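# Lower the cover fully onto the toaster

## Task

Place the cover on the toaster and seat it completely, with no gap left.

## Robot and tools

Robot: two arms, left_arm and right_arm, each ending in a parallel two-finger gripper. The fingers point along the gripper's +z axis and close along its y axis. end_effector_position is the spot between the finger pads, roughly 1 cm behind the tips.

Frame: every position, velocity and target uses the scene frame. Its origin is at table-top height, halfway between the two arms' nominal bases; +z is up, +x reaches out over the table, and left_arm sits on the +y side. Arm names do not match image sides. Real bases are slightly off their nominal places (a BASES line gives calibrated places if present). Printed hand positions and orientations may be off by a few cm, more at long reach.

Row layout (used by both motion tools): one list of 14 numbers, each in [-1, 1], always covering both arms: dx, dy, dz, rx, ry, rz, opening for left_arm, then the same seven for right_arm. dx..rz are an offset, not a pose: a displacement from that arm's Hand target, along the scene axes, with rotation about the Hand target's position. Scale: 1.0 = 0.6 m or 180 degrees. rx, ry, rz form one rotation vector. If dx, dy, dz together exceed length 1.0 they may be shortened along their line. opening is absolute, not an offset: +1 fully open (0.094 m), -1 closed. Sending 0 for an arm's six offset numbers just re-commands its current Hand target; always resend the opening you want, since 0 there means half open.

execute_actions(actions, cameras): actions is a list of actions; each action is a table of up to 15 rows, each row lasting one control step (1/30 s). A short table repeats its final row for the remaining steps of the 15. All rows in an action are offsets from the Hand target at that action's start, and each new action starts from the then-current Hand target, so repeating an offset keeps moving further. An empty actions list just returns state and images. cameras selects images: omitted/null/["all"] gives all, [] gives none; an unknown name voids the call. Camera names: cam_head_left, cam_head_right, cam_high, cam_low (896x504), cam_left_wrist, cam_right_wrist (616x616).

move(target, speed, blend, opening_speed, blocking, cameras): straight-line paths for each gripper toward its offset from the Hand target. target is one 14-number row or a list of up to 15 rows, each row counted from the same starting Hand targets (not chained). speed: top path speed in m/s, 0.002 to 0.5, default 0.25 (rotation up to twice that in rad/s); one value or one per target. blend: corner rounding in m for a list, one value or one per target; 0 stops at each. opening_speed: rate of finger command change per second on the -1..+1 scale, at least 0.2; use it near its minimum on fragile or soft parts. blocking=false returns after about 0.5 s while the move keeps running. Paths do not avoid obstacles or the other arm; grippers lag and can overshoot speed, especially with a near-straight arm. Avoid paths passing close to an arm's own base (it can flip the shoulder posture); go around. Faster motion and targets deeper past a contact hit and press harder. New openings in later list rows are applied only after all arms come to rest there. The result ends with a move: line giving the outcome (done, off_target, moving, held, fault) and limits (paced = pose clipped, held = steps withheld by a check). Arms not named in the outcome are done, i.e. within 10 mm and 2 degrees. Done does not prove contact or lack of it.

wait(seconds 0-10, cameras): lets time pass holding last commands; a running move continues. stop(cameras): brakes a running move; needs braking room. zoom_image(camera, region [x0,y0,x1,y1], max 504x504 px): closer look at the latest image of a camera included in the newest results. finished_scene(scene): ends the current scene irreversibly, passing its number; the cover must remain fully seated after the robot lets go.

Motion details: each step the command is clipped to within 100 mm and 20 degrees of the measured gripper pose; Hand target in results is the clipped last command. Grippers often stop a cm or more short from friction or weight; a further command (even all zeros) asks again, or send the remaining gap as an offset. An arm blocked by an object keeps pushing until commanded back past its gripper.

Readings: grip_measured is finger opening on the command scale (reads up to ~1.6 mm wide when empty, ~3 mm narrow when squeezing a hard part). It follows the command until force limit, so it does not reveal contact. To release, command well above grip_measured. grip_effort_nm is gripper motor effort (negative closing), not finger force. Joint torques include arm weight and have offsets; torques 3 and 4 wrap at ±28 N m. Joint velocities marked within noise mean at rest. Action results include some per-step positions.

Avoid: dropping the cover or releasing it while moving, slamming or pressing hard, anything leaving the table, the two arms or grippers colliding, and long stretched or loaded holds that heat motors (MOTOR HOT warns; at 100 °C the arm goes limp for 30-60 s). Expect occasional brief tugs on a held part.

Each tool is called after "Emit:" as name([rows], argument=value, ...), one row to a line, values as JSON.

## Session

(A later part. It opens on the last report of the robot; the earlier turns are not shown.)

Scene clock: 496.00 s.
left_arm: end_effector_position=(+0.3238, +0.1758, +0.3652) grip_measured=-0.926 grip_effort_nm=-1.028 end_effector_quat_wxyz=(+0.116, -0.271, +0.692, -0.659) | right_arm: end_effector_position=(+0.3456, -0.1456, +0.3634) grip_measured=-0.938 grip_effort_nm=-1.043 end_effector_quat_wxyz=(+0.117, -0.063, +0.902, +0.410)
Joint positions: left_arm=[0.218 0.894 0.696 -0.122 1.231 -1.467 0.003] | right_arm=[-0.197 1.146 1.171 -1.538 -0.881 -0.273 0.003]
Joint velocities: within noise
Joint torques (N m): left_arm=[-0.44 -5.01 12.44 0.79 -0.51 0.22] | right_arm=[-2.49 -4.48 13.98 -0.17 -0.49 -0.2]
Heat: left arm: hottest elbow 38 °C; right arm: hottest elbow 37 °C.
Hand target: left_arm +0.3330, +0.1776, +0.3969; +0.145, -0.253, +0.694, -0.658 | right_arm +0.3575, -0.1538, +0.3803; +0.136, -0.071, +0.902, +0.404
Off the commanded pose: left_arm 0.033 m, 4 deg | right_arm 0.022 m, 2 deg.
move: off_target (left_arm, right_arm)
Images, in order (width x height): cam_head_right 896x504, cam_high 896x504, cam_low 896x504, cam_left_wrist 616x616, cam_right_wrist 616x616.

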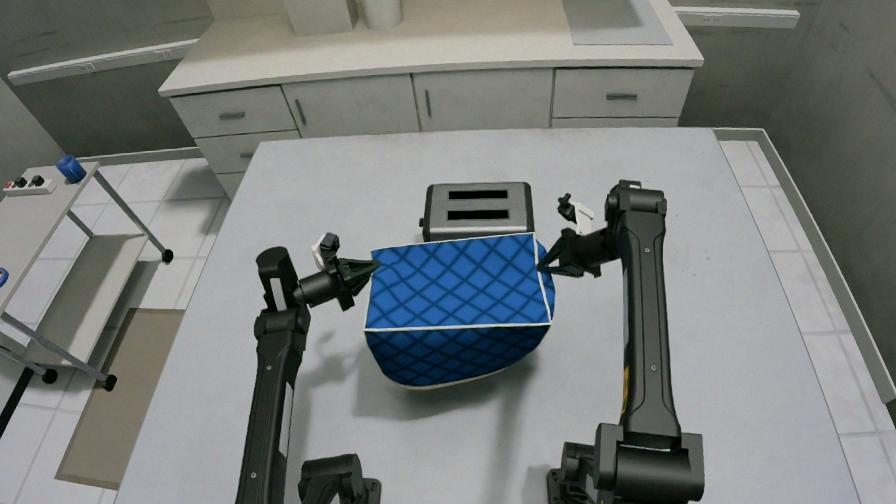

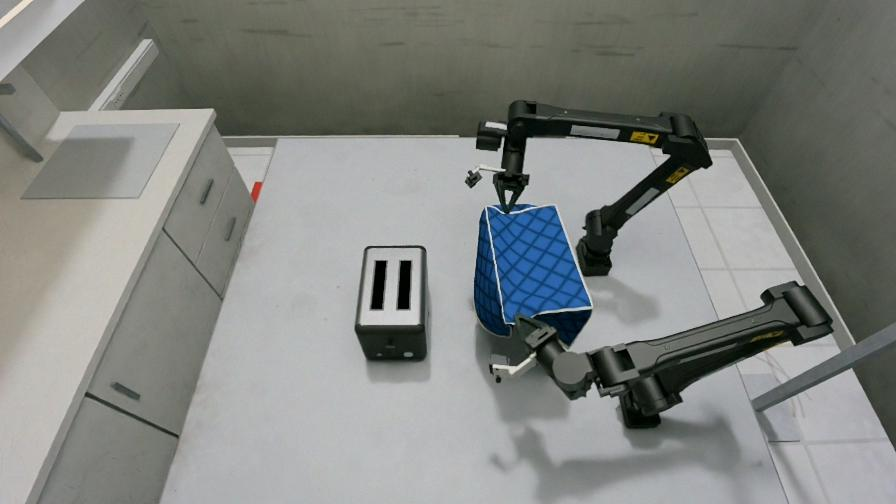

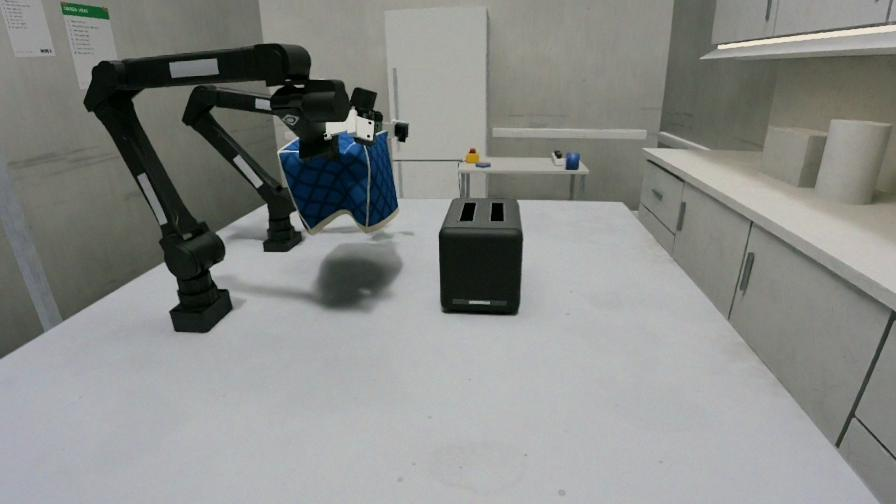

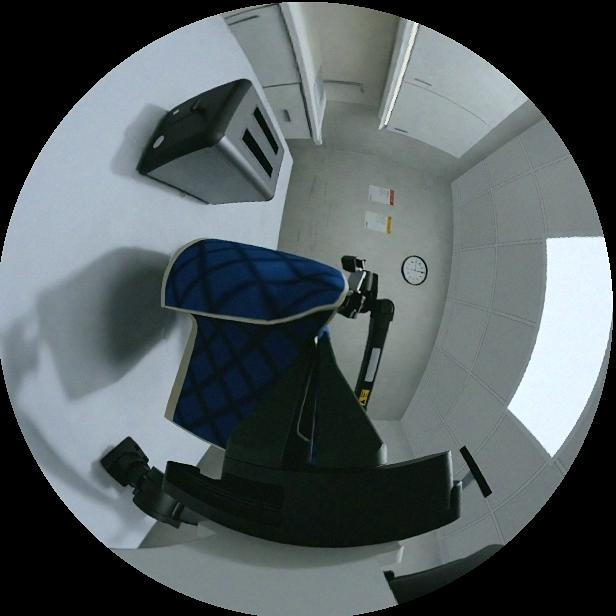

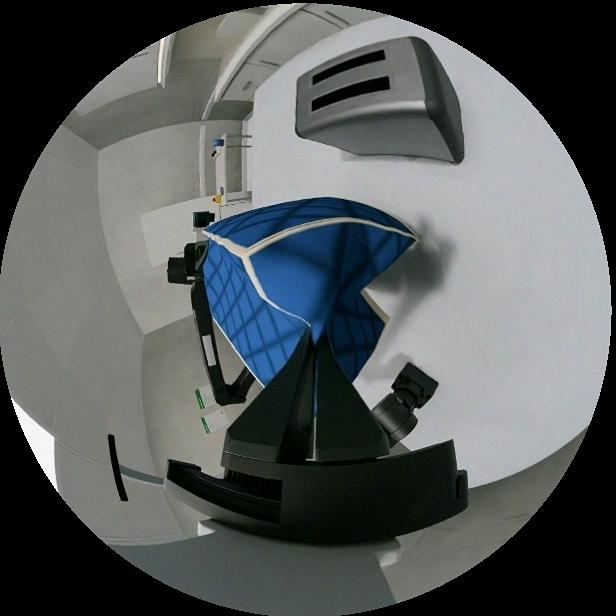

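Emit:
move(target=[0.04,-0.03,0.17,0.17,0,0,-0.95,0.0,0.0,0.19,-0.12,0,0.0,-0.95], speed=0.12, cameras=["cam_head_right","cam_low","cam_high","cam_right_wrist","cam_left_wrist"])

Emit:
zoom_image(camera="cam_head_right", region=[320, 180, 620, 400])

Emit:
zoom_image(camera="cam_low", region=[190, 60, 430, 310])

Emit:
zoom_image(camera="cam_high", region=[420, 180, 660, 400])

Scene clock: 506.37 s.
left_arm: end_effector_position=(+0.3503, +0.1607, +0.4755) grip_measured=-0.926 grip_effort_nm=-1.038 end_effector_quat_wxyz=(+0.188, -0.218, +0.844, -0.452) | right_arm: end_effector_position=(+0.3591, -0.1552, +0.4695) grip_measured=-0.938 grip_effort_nm=-1.033 end_effector_quat_wxyz=(+0.161, -0.070, +0.957, +0.232)
Joint positions: left_arm=[0.057 1.041 1.346 -1.14 0.792 -0.764 0.003] | right_arm=[-0.07 1.15 1.546 -1.667 -0.495 -0.103 0.003]
Joint velocities: within noise
Joint torques (N m): left_arm=[-0.67 -5.48 11.99 0.73 -0.05 0.2] | right_arm=[-0.15 -6.07 13.74 0.24 0.09 0.1]
Heat: left arm: hottest elbow 40 °C; right arm: hottest elbow 38 °C.
Hand target: left_arm +0.3571, +0.1596, +0.4988; +0.207, -0.206, +0.843, -0.452 | right_arm +0.3574, -0.1539, +0.4943; +0.121, -0.095, +0.961, +0.228
Off the commanded pose: left_arm 0.024 m, 3 deg | right_arm 0.025 m, 5 deg.
joint sent to its limit (right arm) — joint 4 (wrist pitch), lower limit. The joint targets are off in orientation, not in position.
move: off_target (left_arm, right_arm)
Images, in order (width x height): cam_head_right 896x504, cam_high 896x504, cam_low 896x504, cam_left_wrist 616x616, cam_right_wrist 616x616.

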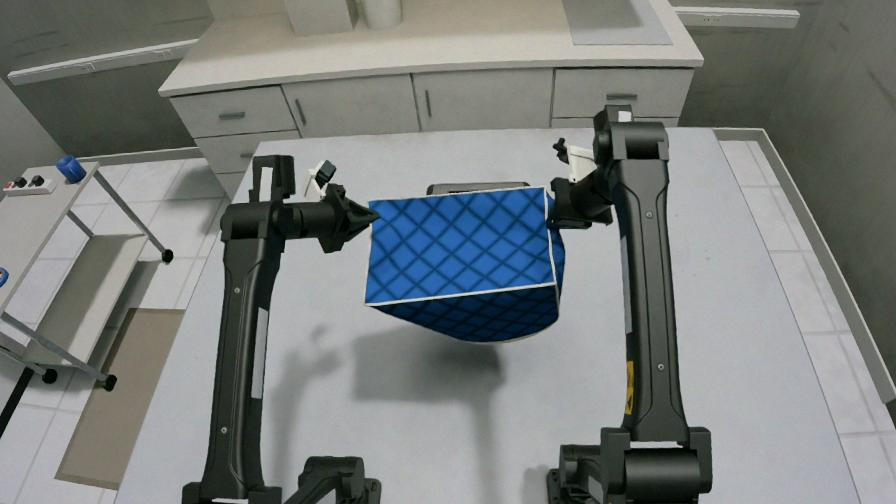

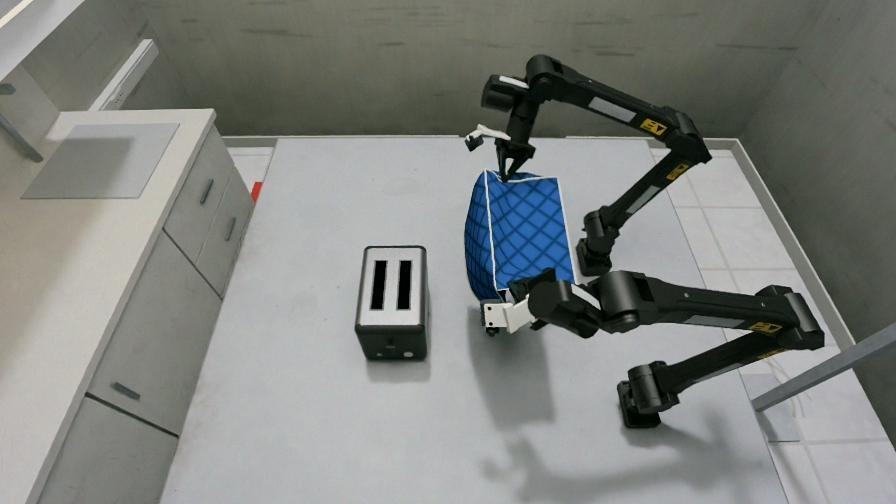

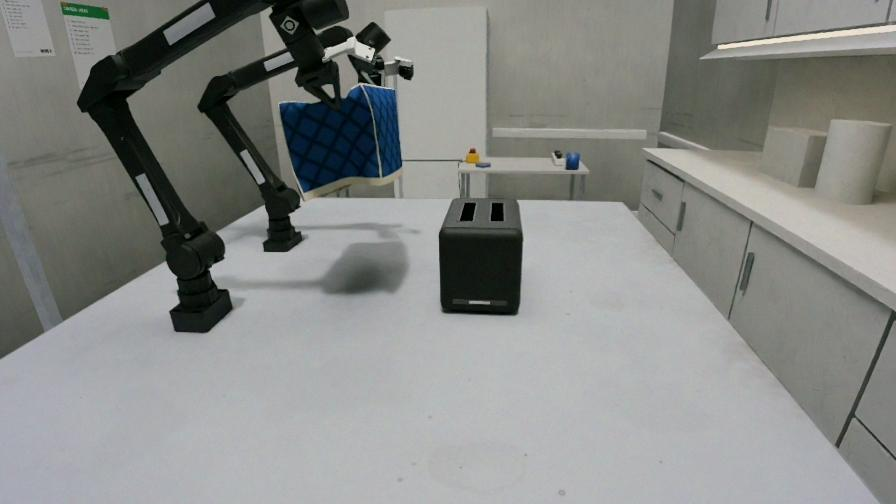

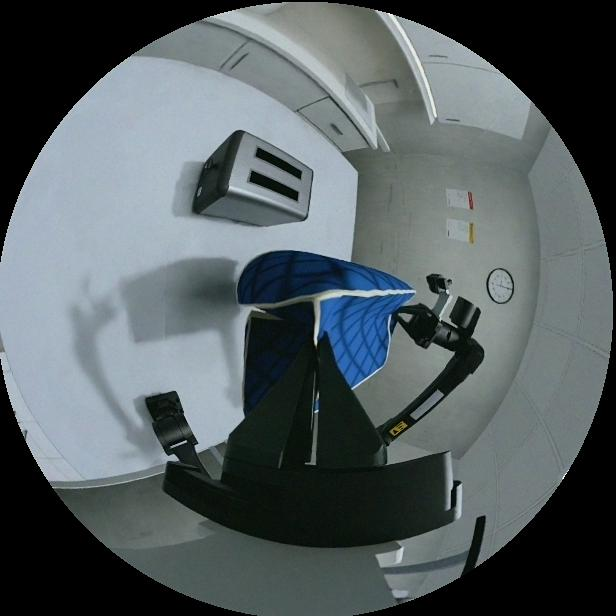

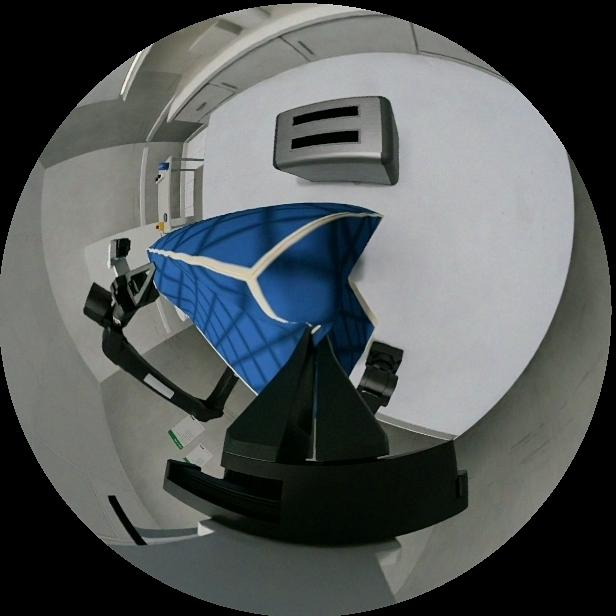

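Scaled by 1.680.

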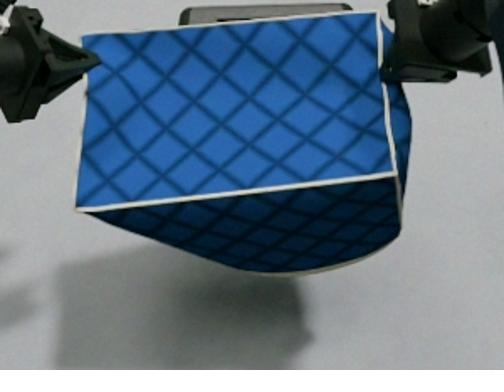

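Scaled by 2.016.

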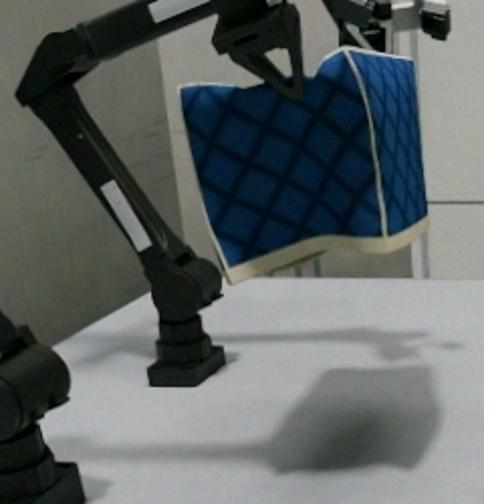

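Scaled by 2.100.

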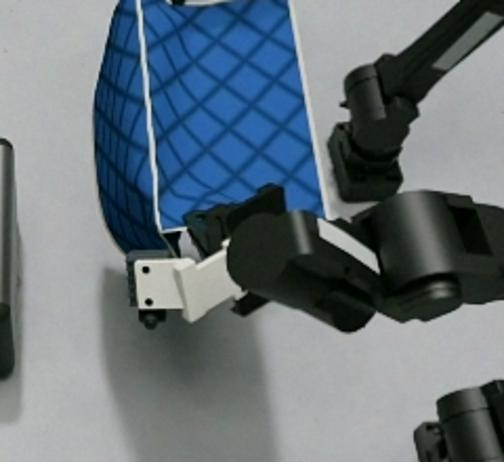

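Emit:
move(target=[0.27,-0.01,0.04,0.1,0.05,0,-0.95,0.25,-0.01,0.04,-0.03,0.06,0.0,-0.95], speed=0.12, cameras=["cam_head_right","cam_low","cam_high"])

Emit:
zoom_image(camera="cam_head_right", region=[340, 90, 640, 310])

Emit:
zoom_image(camera="cam_low", region=[300, 60, 580, 320])

Emit:
zoom_image(camera="cam_high", region=[320, 130, 560, 400])

Scene clock: 516.47 s.
left_arm: end_effector_position=(+0.5131, +0.1544, +0.5105) grip_measured=-0.926 grip_effort_nm=-1.023 end_effector_quat_wxyz=(+0.155, -0.214, +0.917, -0.299) | right_arm: end_effector_position=(+0.5023, -0.1608, +0.5017) grip_measured=-0.938 grip_effort_nm=-1.038 end_effector_quat_wxyz=(+0.182, -0.040, +0.961, +0.207)
Joint positions: left_arm=[-0.051 1.643 2.167 -1.585 0.481 -0.632 0.003] | right_arm=[-0.051 1.516 1.98 -1.668 -0.43 -0.017 0.003]
Joint velocities: within noise
Joint torques (N m): left_arm=[0.09 -14.86 10.51 0.51 -0.19 0.2] | right_arm=[-0.56 -9.47 13.75 0.34 0.11 0.11]
Heat: left arm: hottest elbow 41 °C; right arm: hottest elbow 39 °C.
Hand target: left_arm +0.5192, +0.1537, +0.5230; +0.170, -0.206, +0.917, -0.297 | right_arm +0.5075, -0.1599, +0.5181; +0.025, -0.079, +0.978, +0.191
Off the commanded pose: left_arm 0.014 m, 2 deg | right_arm 0.017 m, 19 deg.
joint sent to its limit (right arm) — joint 4 (wrist pitch), lower limit. The joint targets are off in orientation, not in position.
move: off_target (left_arm, right_arm)
Images, in order (width x height): cam_head_right 896x504, cam_high 896x504, cam_low 896x504.

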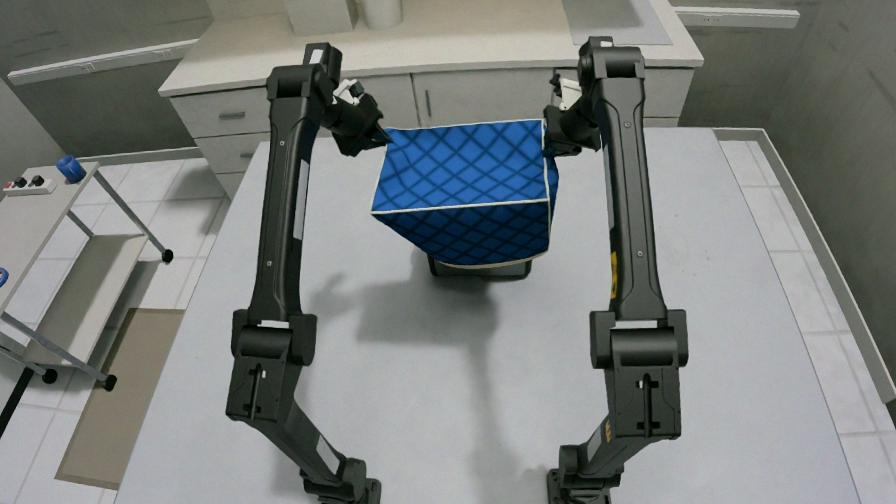

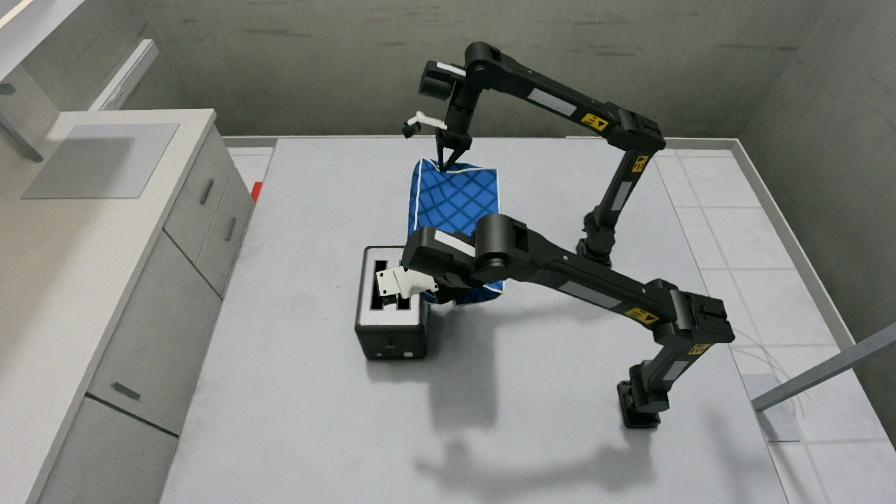

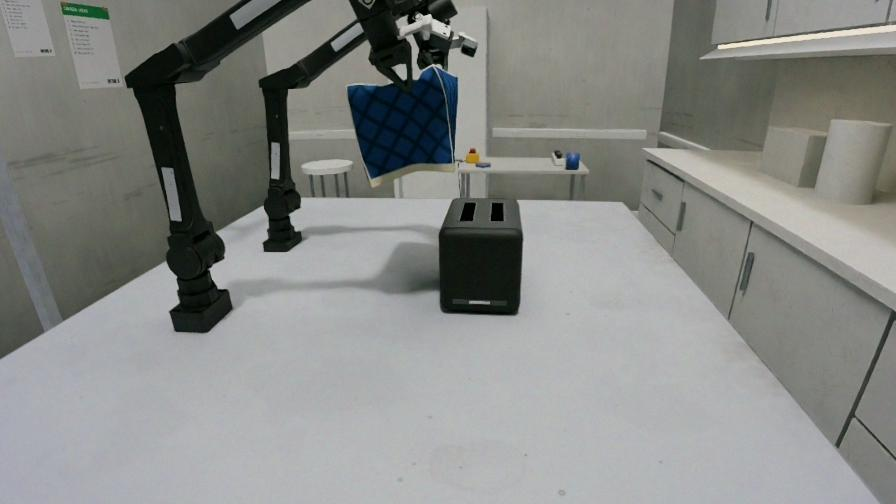

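Scaled by 1.680.

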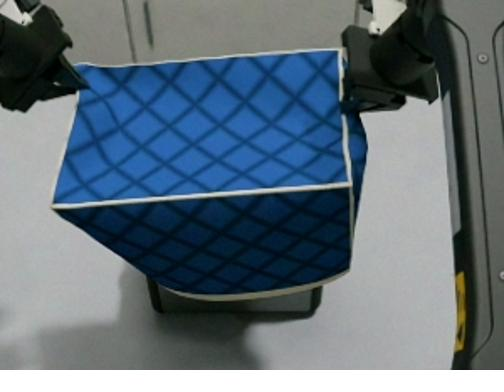

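Scaled by 1.800.

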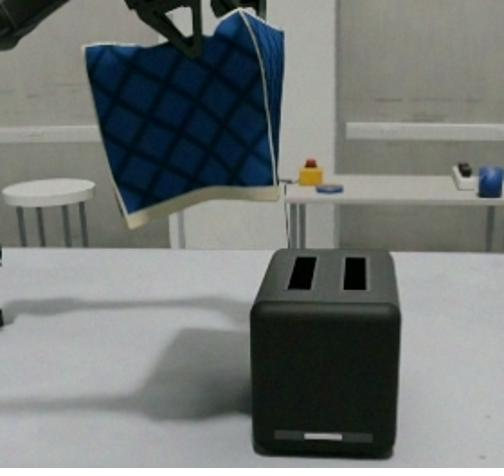

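Scaled by 1.867.

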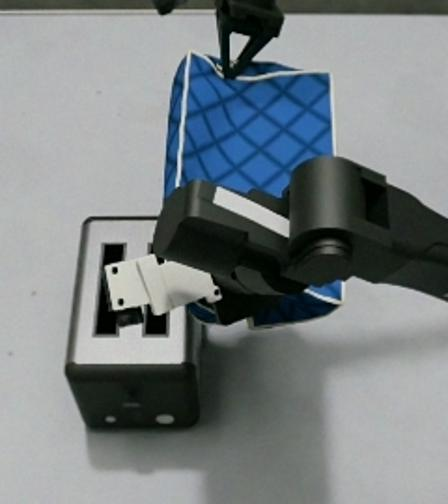

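Emit:
move(target=[0.215,-0.01,0.0,0.02,0.0,0,-0.95,0.21,-0.005,0.0,0,-0.06,0.0,-0.95], speed=0.1, cameras=["cam_head_right","cam_low","cam_high"])

Emit:
zoom_image(camera="cam_head_right", region=[340, 60, 640, 300])

Emit:
zoom_image(camera="cam_low", region=[360, 60, 600, 330])

Emit:
zoom_image(camera="cam_high", region=[280, 130, 520, 400])

Scene clock: 523.37 s.
left_arm: end_effector_position=(+0.6465, +0.1507, +0.5134) grip_measured=-0.926 grip_effort_nm=-1.023 end_effector_quat_wxyz=(+0.225, -0.206, +0.905, -0.295) | right_arm: end_effector_position=(+0.6287, -0.1637, +0.5064) grip_measured=-0.938 grip_effort_nm=-1.033 end_effector_quat_wxyz=(+0.229, -0.052, +0.951, +0.200)
Joint positions: left_arm=[-0.06 2.118 2.885 -1.685 0.425 -0.648 0.003] | right_arm=[-0.051 1.854 2.418 -1.669 -0.422 -0.021 0.003]
Joint velocities: within noise
Joint torques (N m): left_arm=[-0.5 -21.13 9.22 0.77 -0.18 0.01] | right_arm=[-0.67 -13.51 13.33 0.54 0.03 -0.24]
Heat: left arm: hottest elbow 42 °C; right arm: hottest elbow 40 °C.
Hand target: left_arm +0.6481, +0.1478, +0.5230; +0.176, -0.200, +0.926, -0.268 | right_arm +0.6335, -0.1628, +0.5184; +0.117, -0.096, +0.971, +0.183
Off the commanded pose: left_arm 0.010 m, 7 deg | right_arm 0.013 m, 14 deg.
elbow stopped short (left arm): the move would have taken joint 3 (elbow) straighter than the controller allows.
joint sent to its limit (right arm) — joint 4 (wrist pitch), lower limit. The joint targets are off in orientation, not in position.
move: off_target (left_arm, right_arm)
Images, in order (width x height): cam_head_right 896x504, cam_high 896x504, cam_low 896x504.

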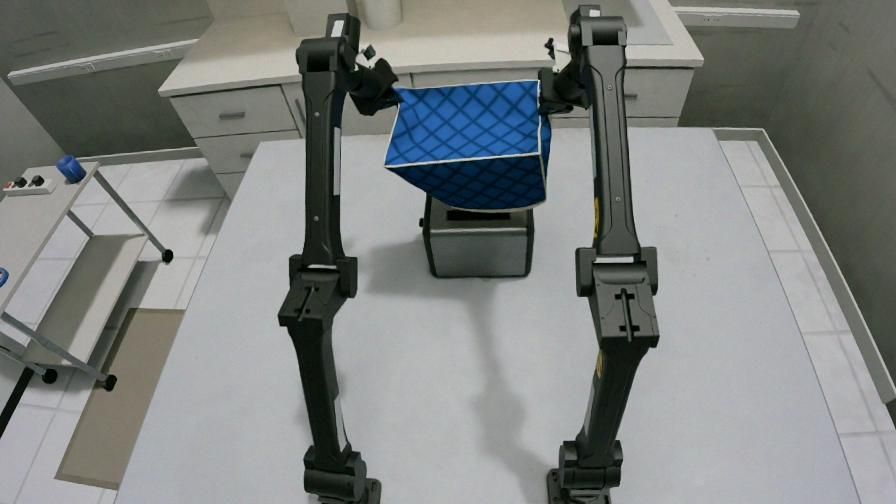

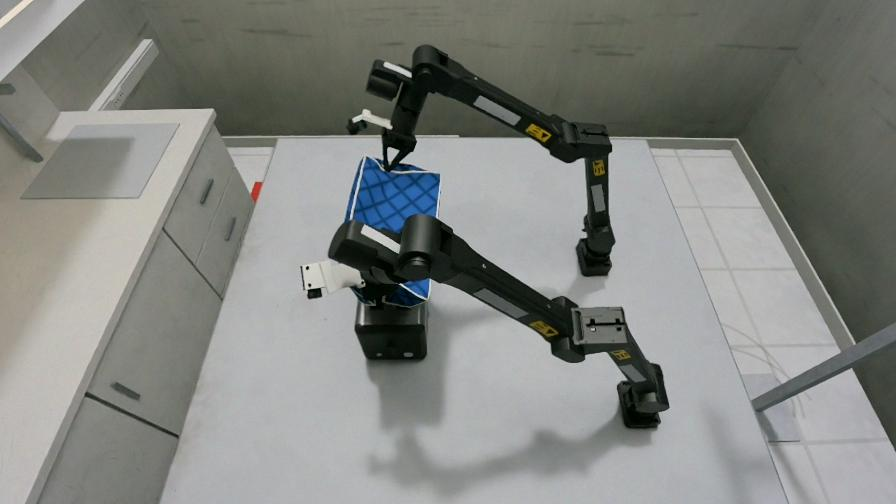

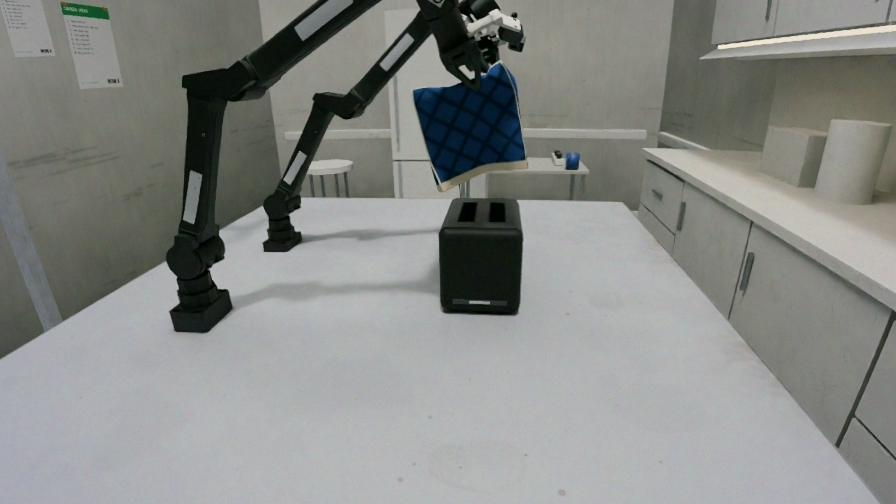

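Scaled by 1.680.

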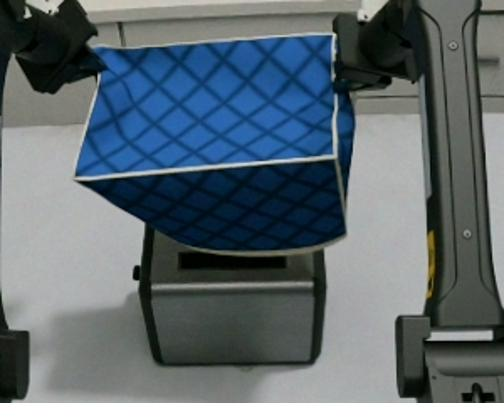

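Scaled by 1.867.

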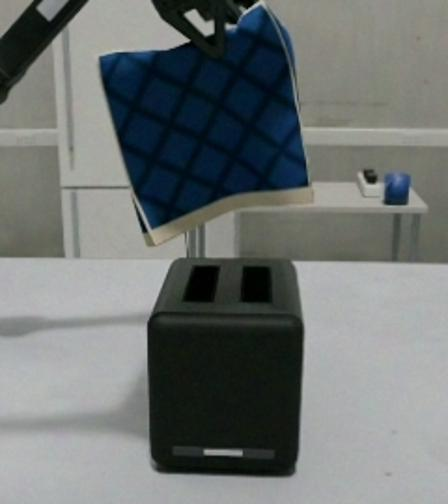

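Scaled by 1.867.

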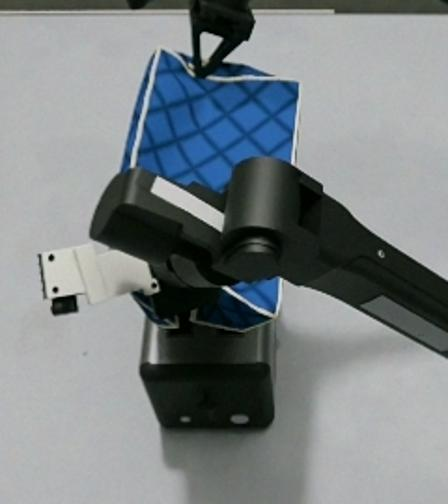

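Emit:
move(target=[0.03,0.0,-0.15,0,0.03,0,-0.95,0.04,0,-0.15,0,0.03,0.0,-0.95], speed=0.1, cameras=["cam_head_right","cam_low","cam_high"])

Emit:
zoom_image(camera="cam_head_right", region=[340, 60, 640, 300])

Emit:
zoom_image(camera="cam_low", region=[360, 60, 600, 330])

Emit:
zoom_image(camera="cam_high", region=[280, 130, 520, 400])

Scene clock: 532.80 s.
left_arm: end_effector_position=(+0.6614, +0.1499, +0.4422) grip_measured=-0.926 grip_effort_nm=-1.033 end_effector_quat_wxyz=(+0.158, -0.220, +0.923, -0.273) | right_arm: end_effector_position=(+0.6539, -0.1656, +0.4449) grip_measured=-0.938 grip_effort_nm=-1.038 end_effector_quat_wxyz=(+0.181, -0.056, +0.962, +0.195)
Joint positions: left_arm=[-0.06 2.145 2.758 -1.686 0.425 -0.631 0.003] | right_arm=[-0.051 1.936 2.393 -1.669 -0.412 -0.054 0.003]
Joint velocities: within noise
Joint torques (N m): left_arm=[-0.32 -22.07 7.1 0.57 -0.05 0.24] | right_arm=[-0.44 -14.68 8.17 0.39 -0.02 -0.24]
Heat: left arm: hottest elbow 43 °C; right arm: hottest elbow 40 °C.
Hand target: left_arm +0.6661, +0.1478, +0.4329; +0.133, -0.213, +0.933, -0.259 | right_arm +0.6575, -0.1628, +0.4283; +0.071, -0.087, +0.976, +0.187
Off the commanded pose: left_arm 0.011 m, 4 deg | right_arm 0.017 m, 13 deg.
joint sent to its limit (left arm) — joint 4 (wrist pitch), lower limit. The joint targets are off in orientation, not in position.
joint sent to its limit (right arm) — joint 4 (wrist pitch), lower limit. The joint targets are off in orientation, not in position.
move: off_target (left_arm, right_arm)
Images, in order (width x height): cam_head_right 896x504, cam_high 896x504, cam_low 896x504.

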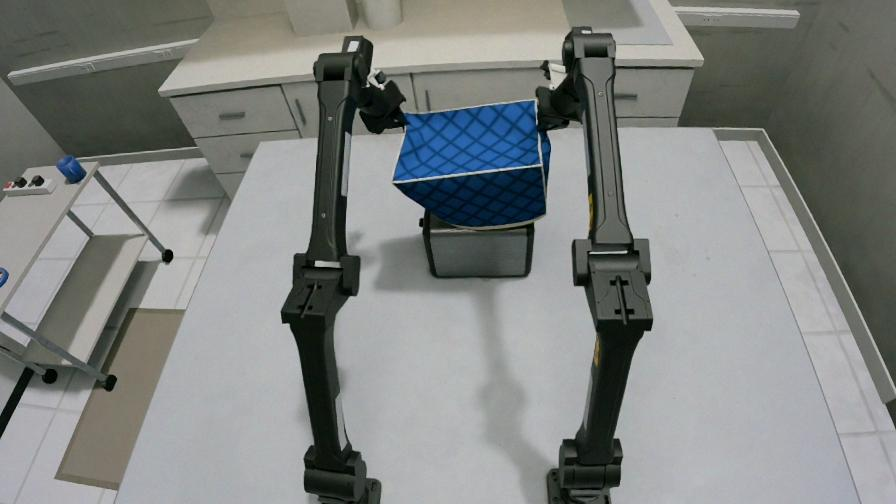

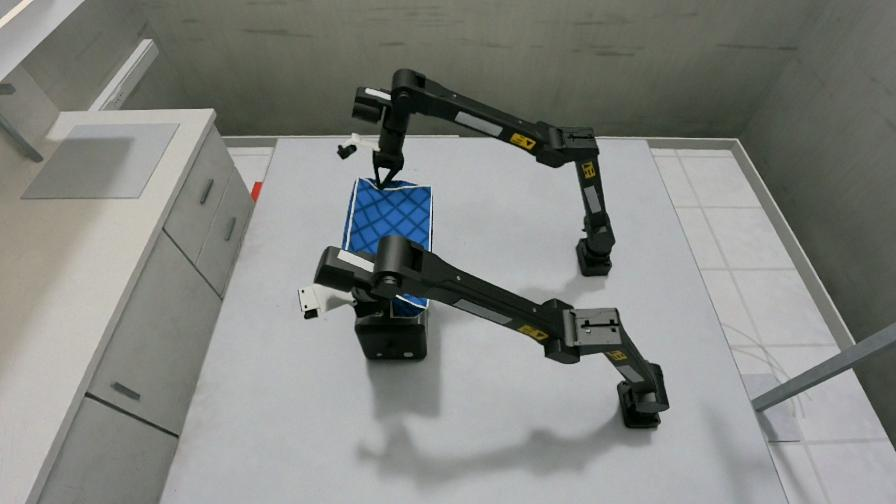

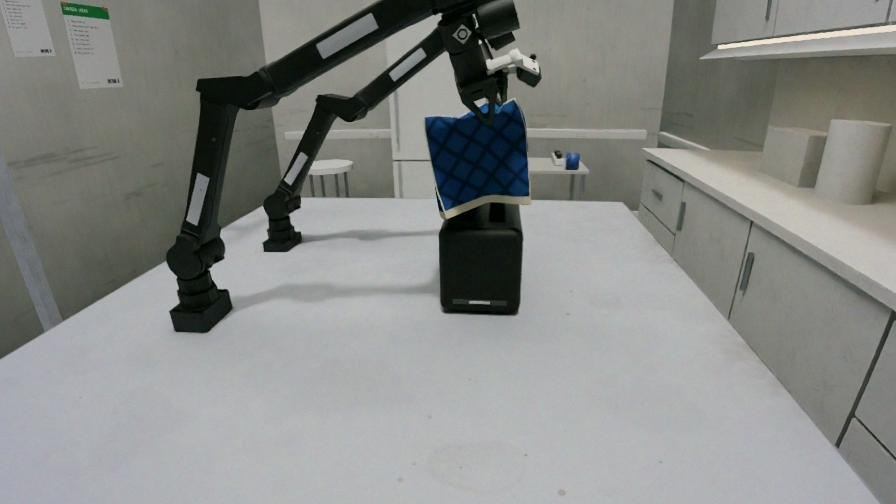

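Scaled by 1.680.

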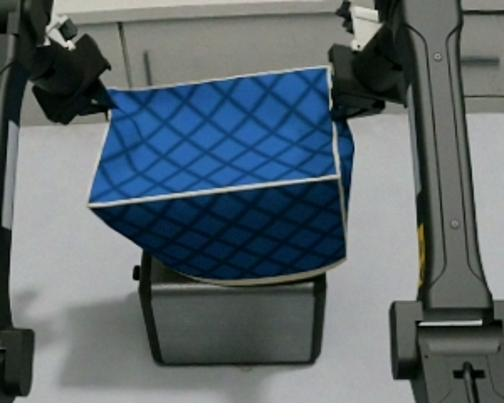

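Scaled by 1.867.

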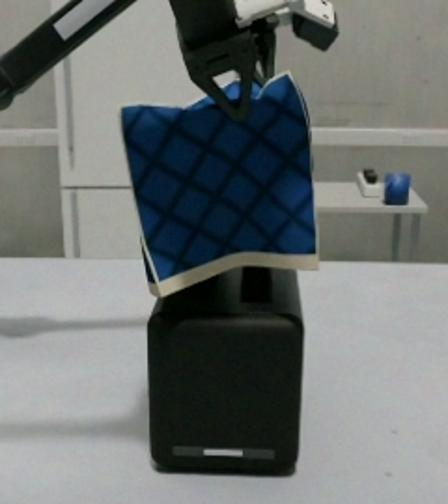

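Scaled by 1.867.

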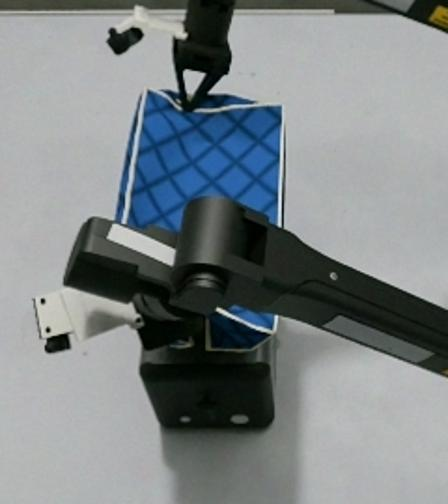

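Emit:
move(target=[-0.015,0.0,0.03,0.26,0.0,0,-0.95,-0.015,0,0.03,0,0,0.0,-0.95], speed=0.1, cameras=["cam_head_right","cam_low","cam_high","cam_left_wrist"])

Emit:
zoom_image(camera="cam_head_right", region=[340, 60, 640, 300])

Emit:
zoom_image(camera="cam_low", region=[360, 60, 600, 330])

Emit:
zoom_image(camera="cam_high", region=[280, 130, 520, 400])

Scene clock: 547.90 s.
left_arm: end_effector_position=(+0.6609, +0.1443, +0.4392) grip_measured=-0.926 grip_effort_nm=-1.033 end_effector_quat_wxyz=(+0.290, -0.125, +0.943, +0.104) | right_arm: end_effector_position=(+0.6537, -0.1641, +0.4449) grip_measured=-0.938 grip_effort_nm=-1.033 end_effector_quat_wxyz=(+0.181, -0.057, +0.962, +0.195)
Joint positions: left_arm=[-0.262 2.145 2.754 -1.686 -0.403 -0.417 0.003] | right_arm=[-0.049 1.936 2.393 -1.669 -0.412 -0.055 0.003]
Joint velocities: within noise
Joint torques (N m): left_arm=[-0.21 -24.7 6.84 0.44 -0.76 0.1] | right_arm=[-0.85 -16.73 7.86 0.38 -0.07 -0.11]
Heat: left arm: hottest elbow 41 °C; right arm: hottest elbow 38 °C.
Hand target: left_arm +0.6571, +0.1475, +0.4509; +0.206, -0.143, +0.959, +0.133 | right_arm +0.6485, -0.1629, +0.4463; +0.071, -0.087, +0.976, +0.187
Off the commanded pose: left_arm 0.013 m, 11 deg | right_arm 0.006 m, 13 deg.
joint sent to its limit (left arm) — joint 4 (wrist pitch), lower limit. The joint targets are off in orientation, not in position.
joint sent to its limit (right arm) — joint 4 (wrist pitch), lower limit. The joint targets are off in orientation, not in position.
move: off_target (left_arm, right_arm)
Images, in order (width x height): cam_head_right 896x504, cam_high 896x504, cam_low 896x504, cam_left_wrist 616x616.

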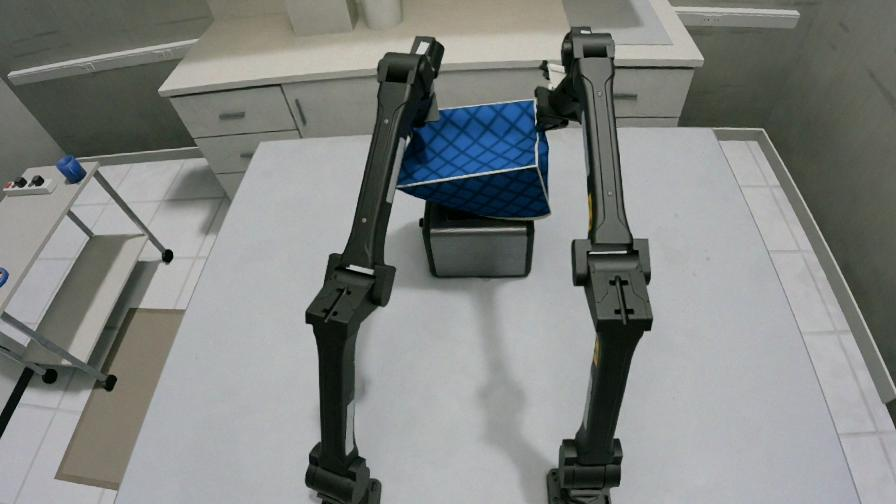

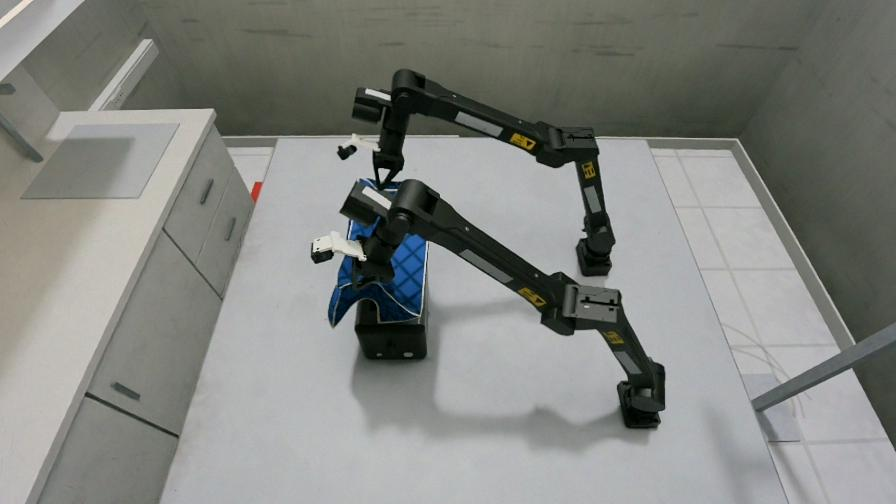

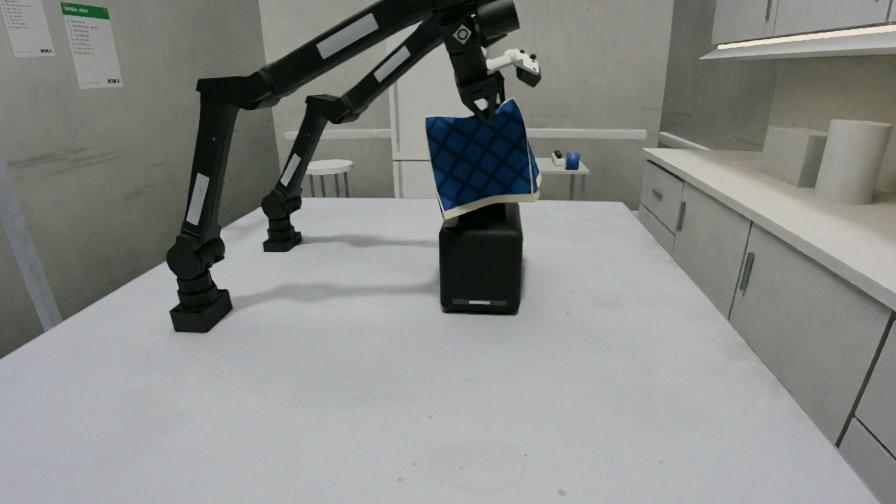

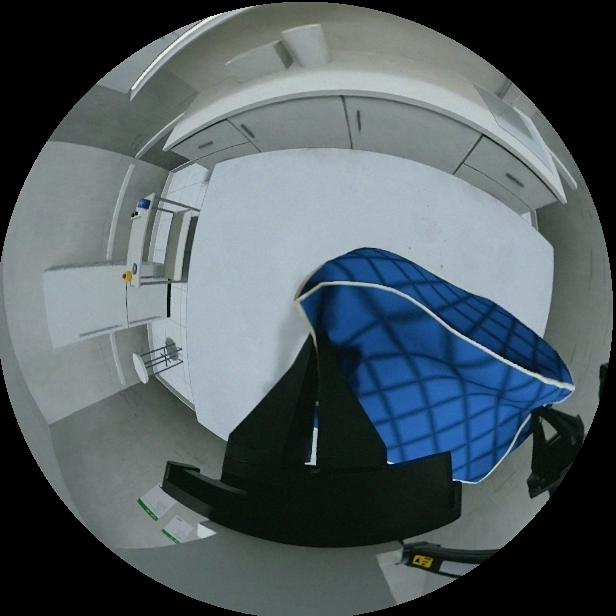

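Scaled by 1.680.

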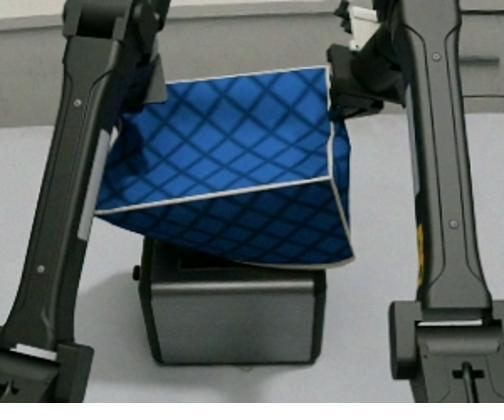

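Scaled by 1.867.

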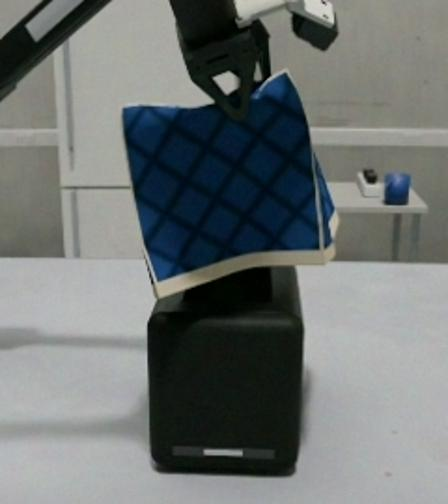

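Scaled by 1.867.

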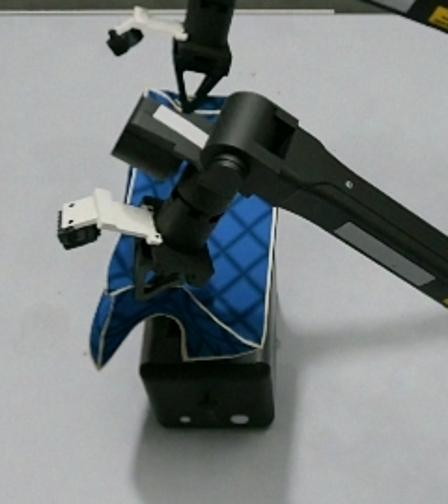

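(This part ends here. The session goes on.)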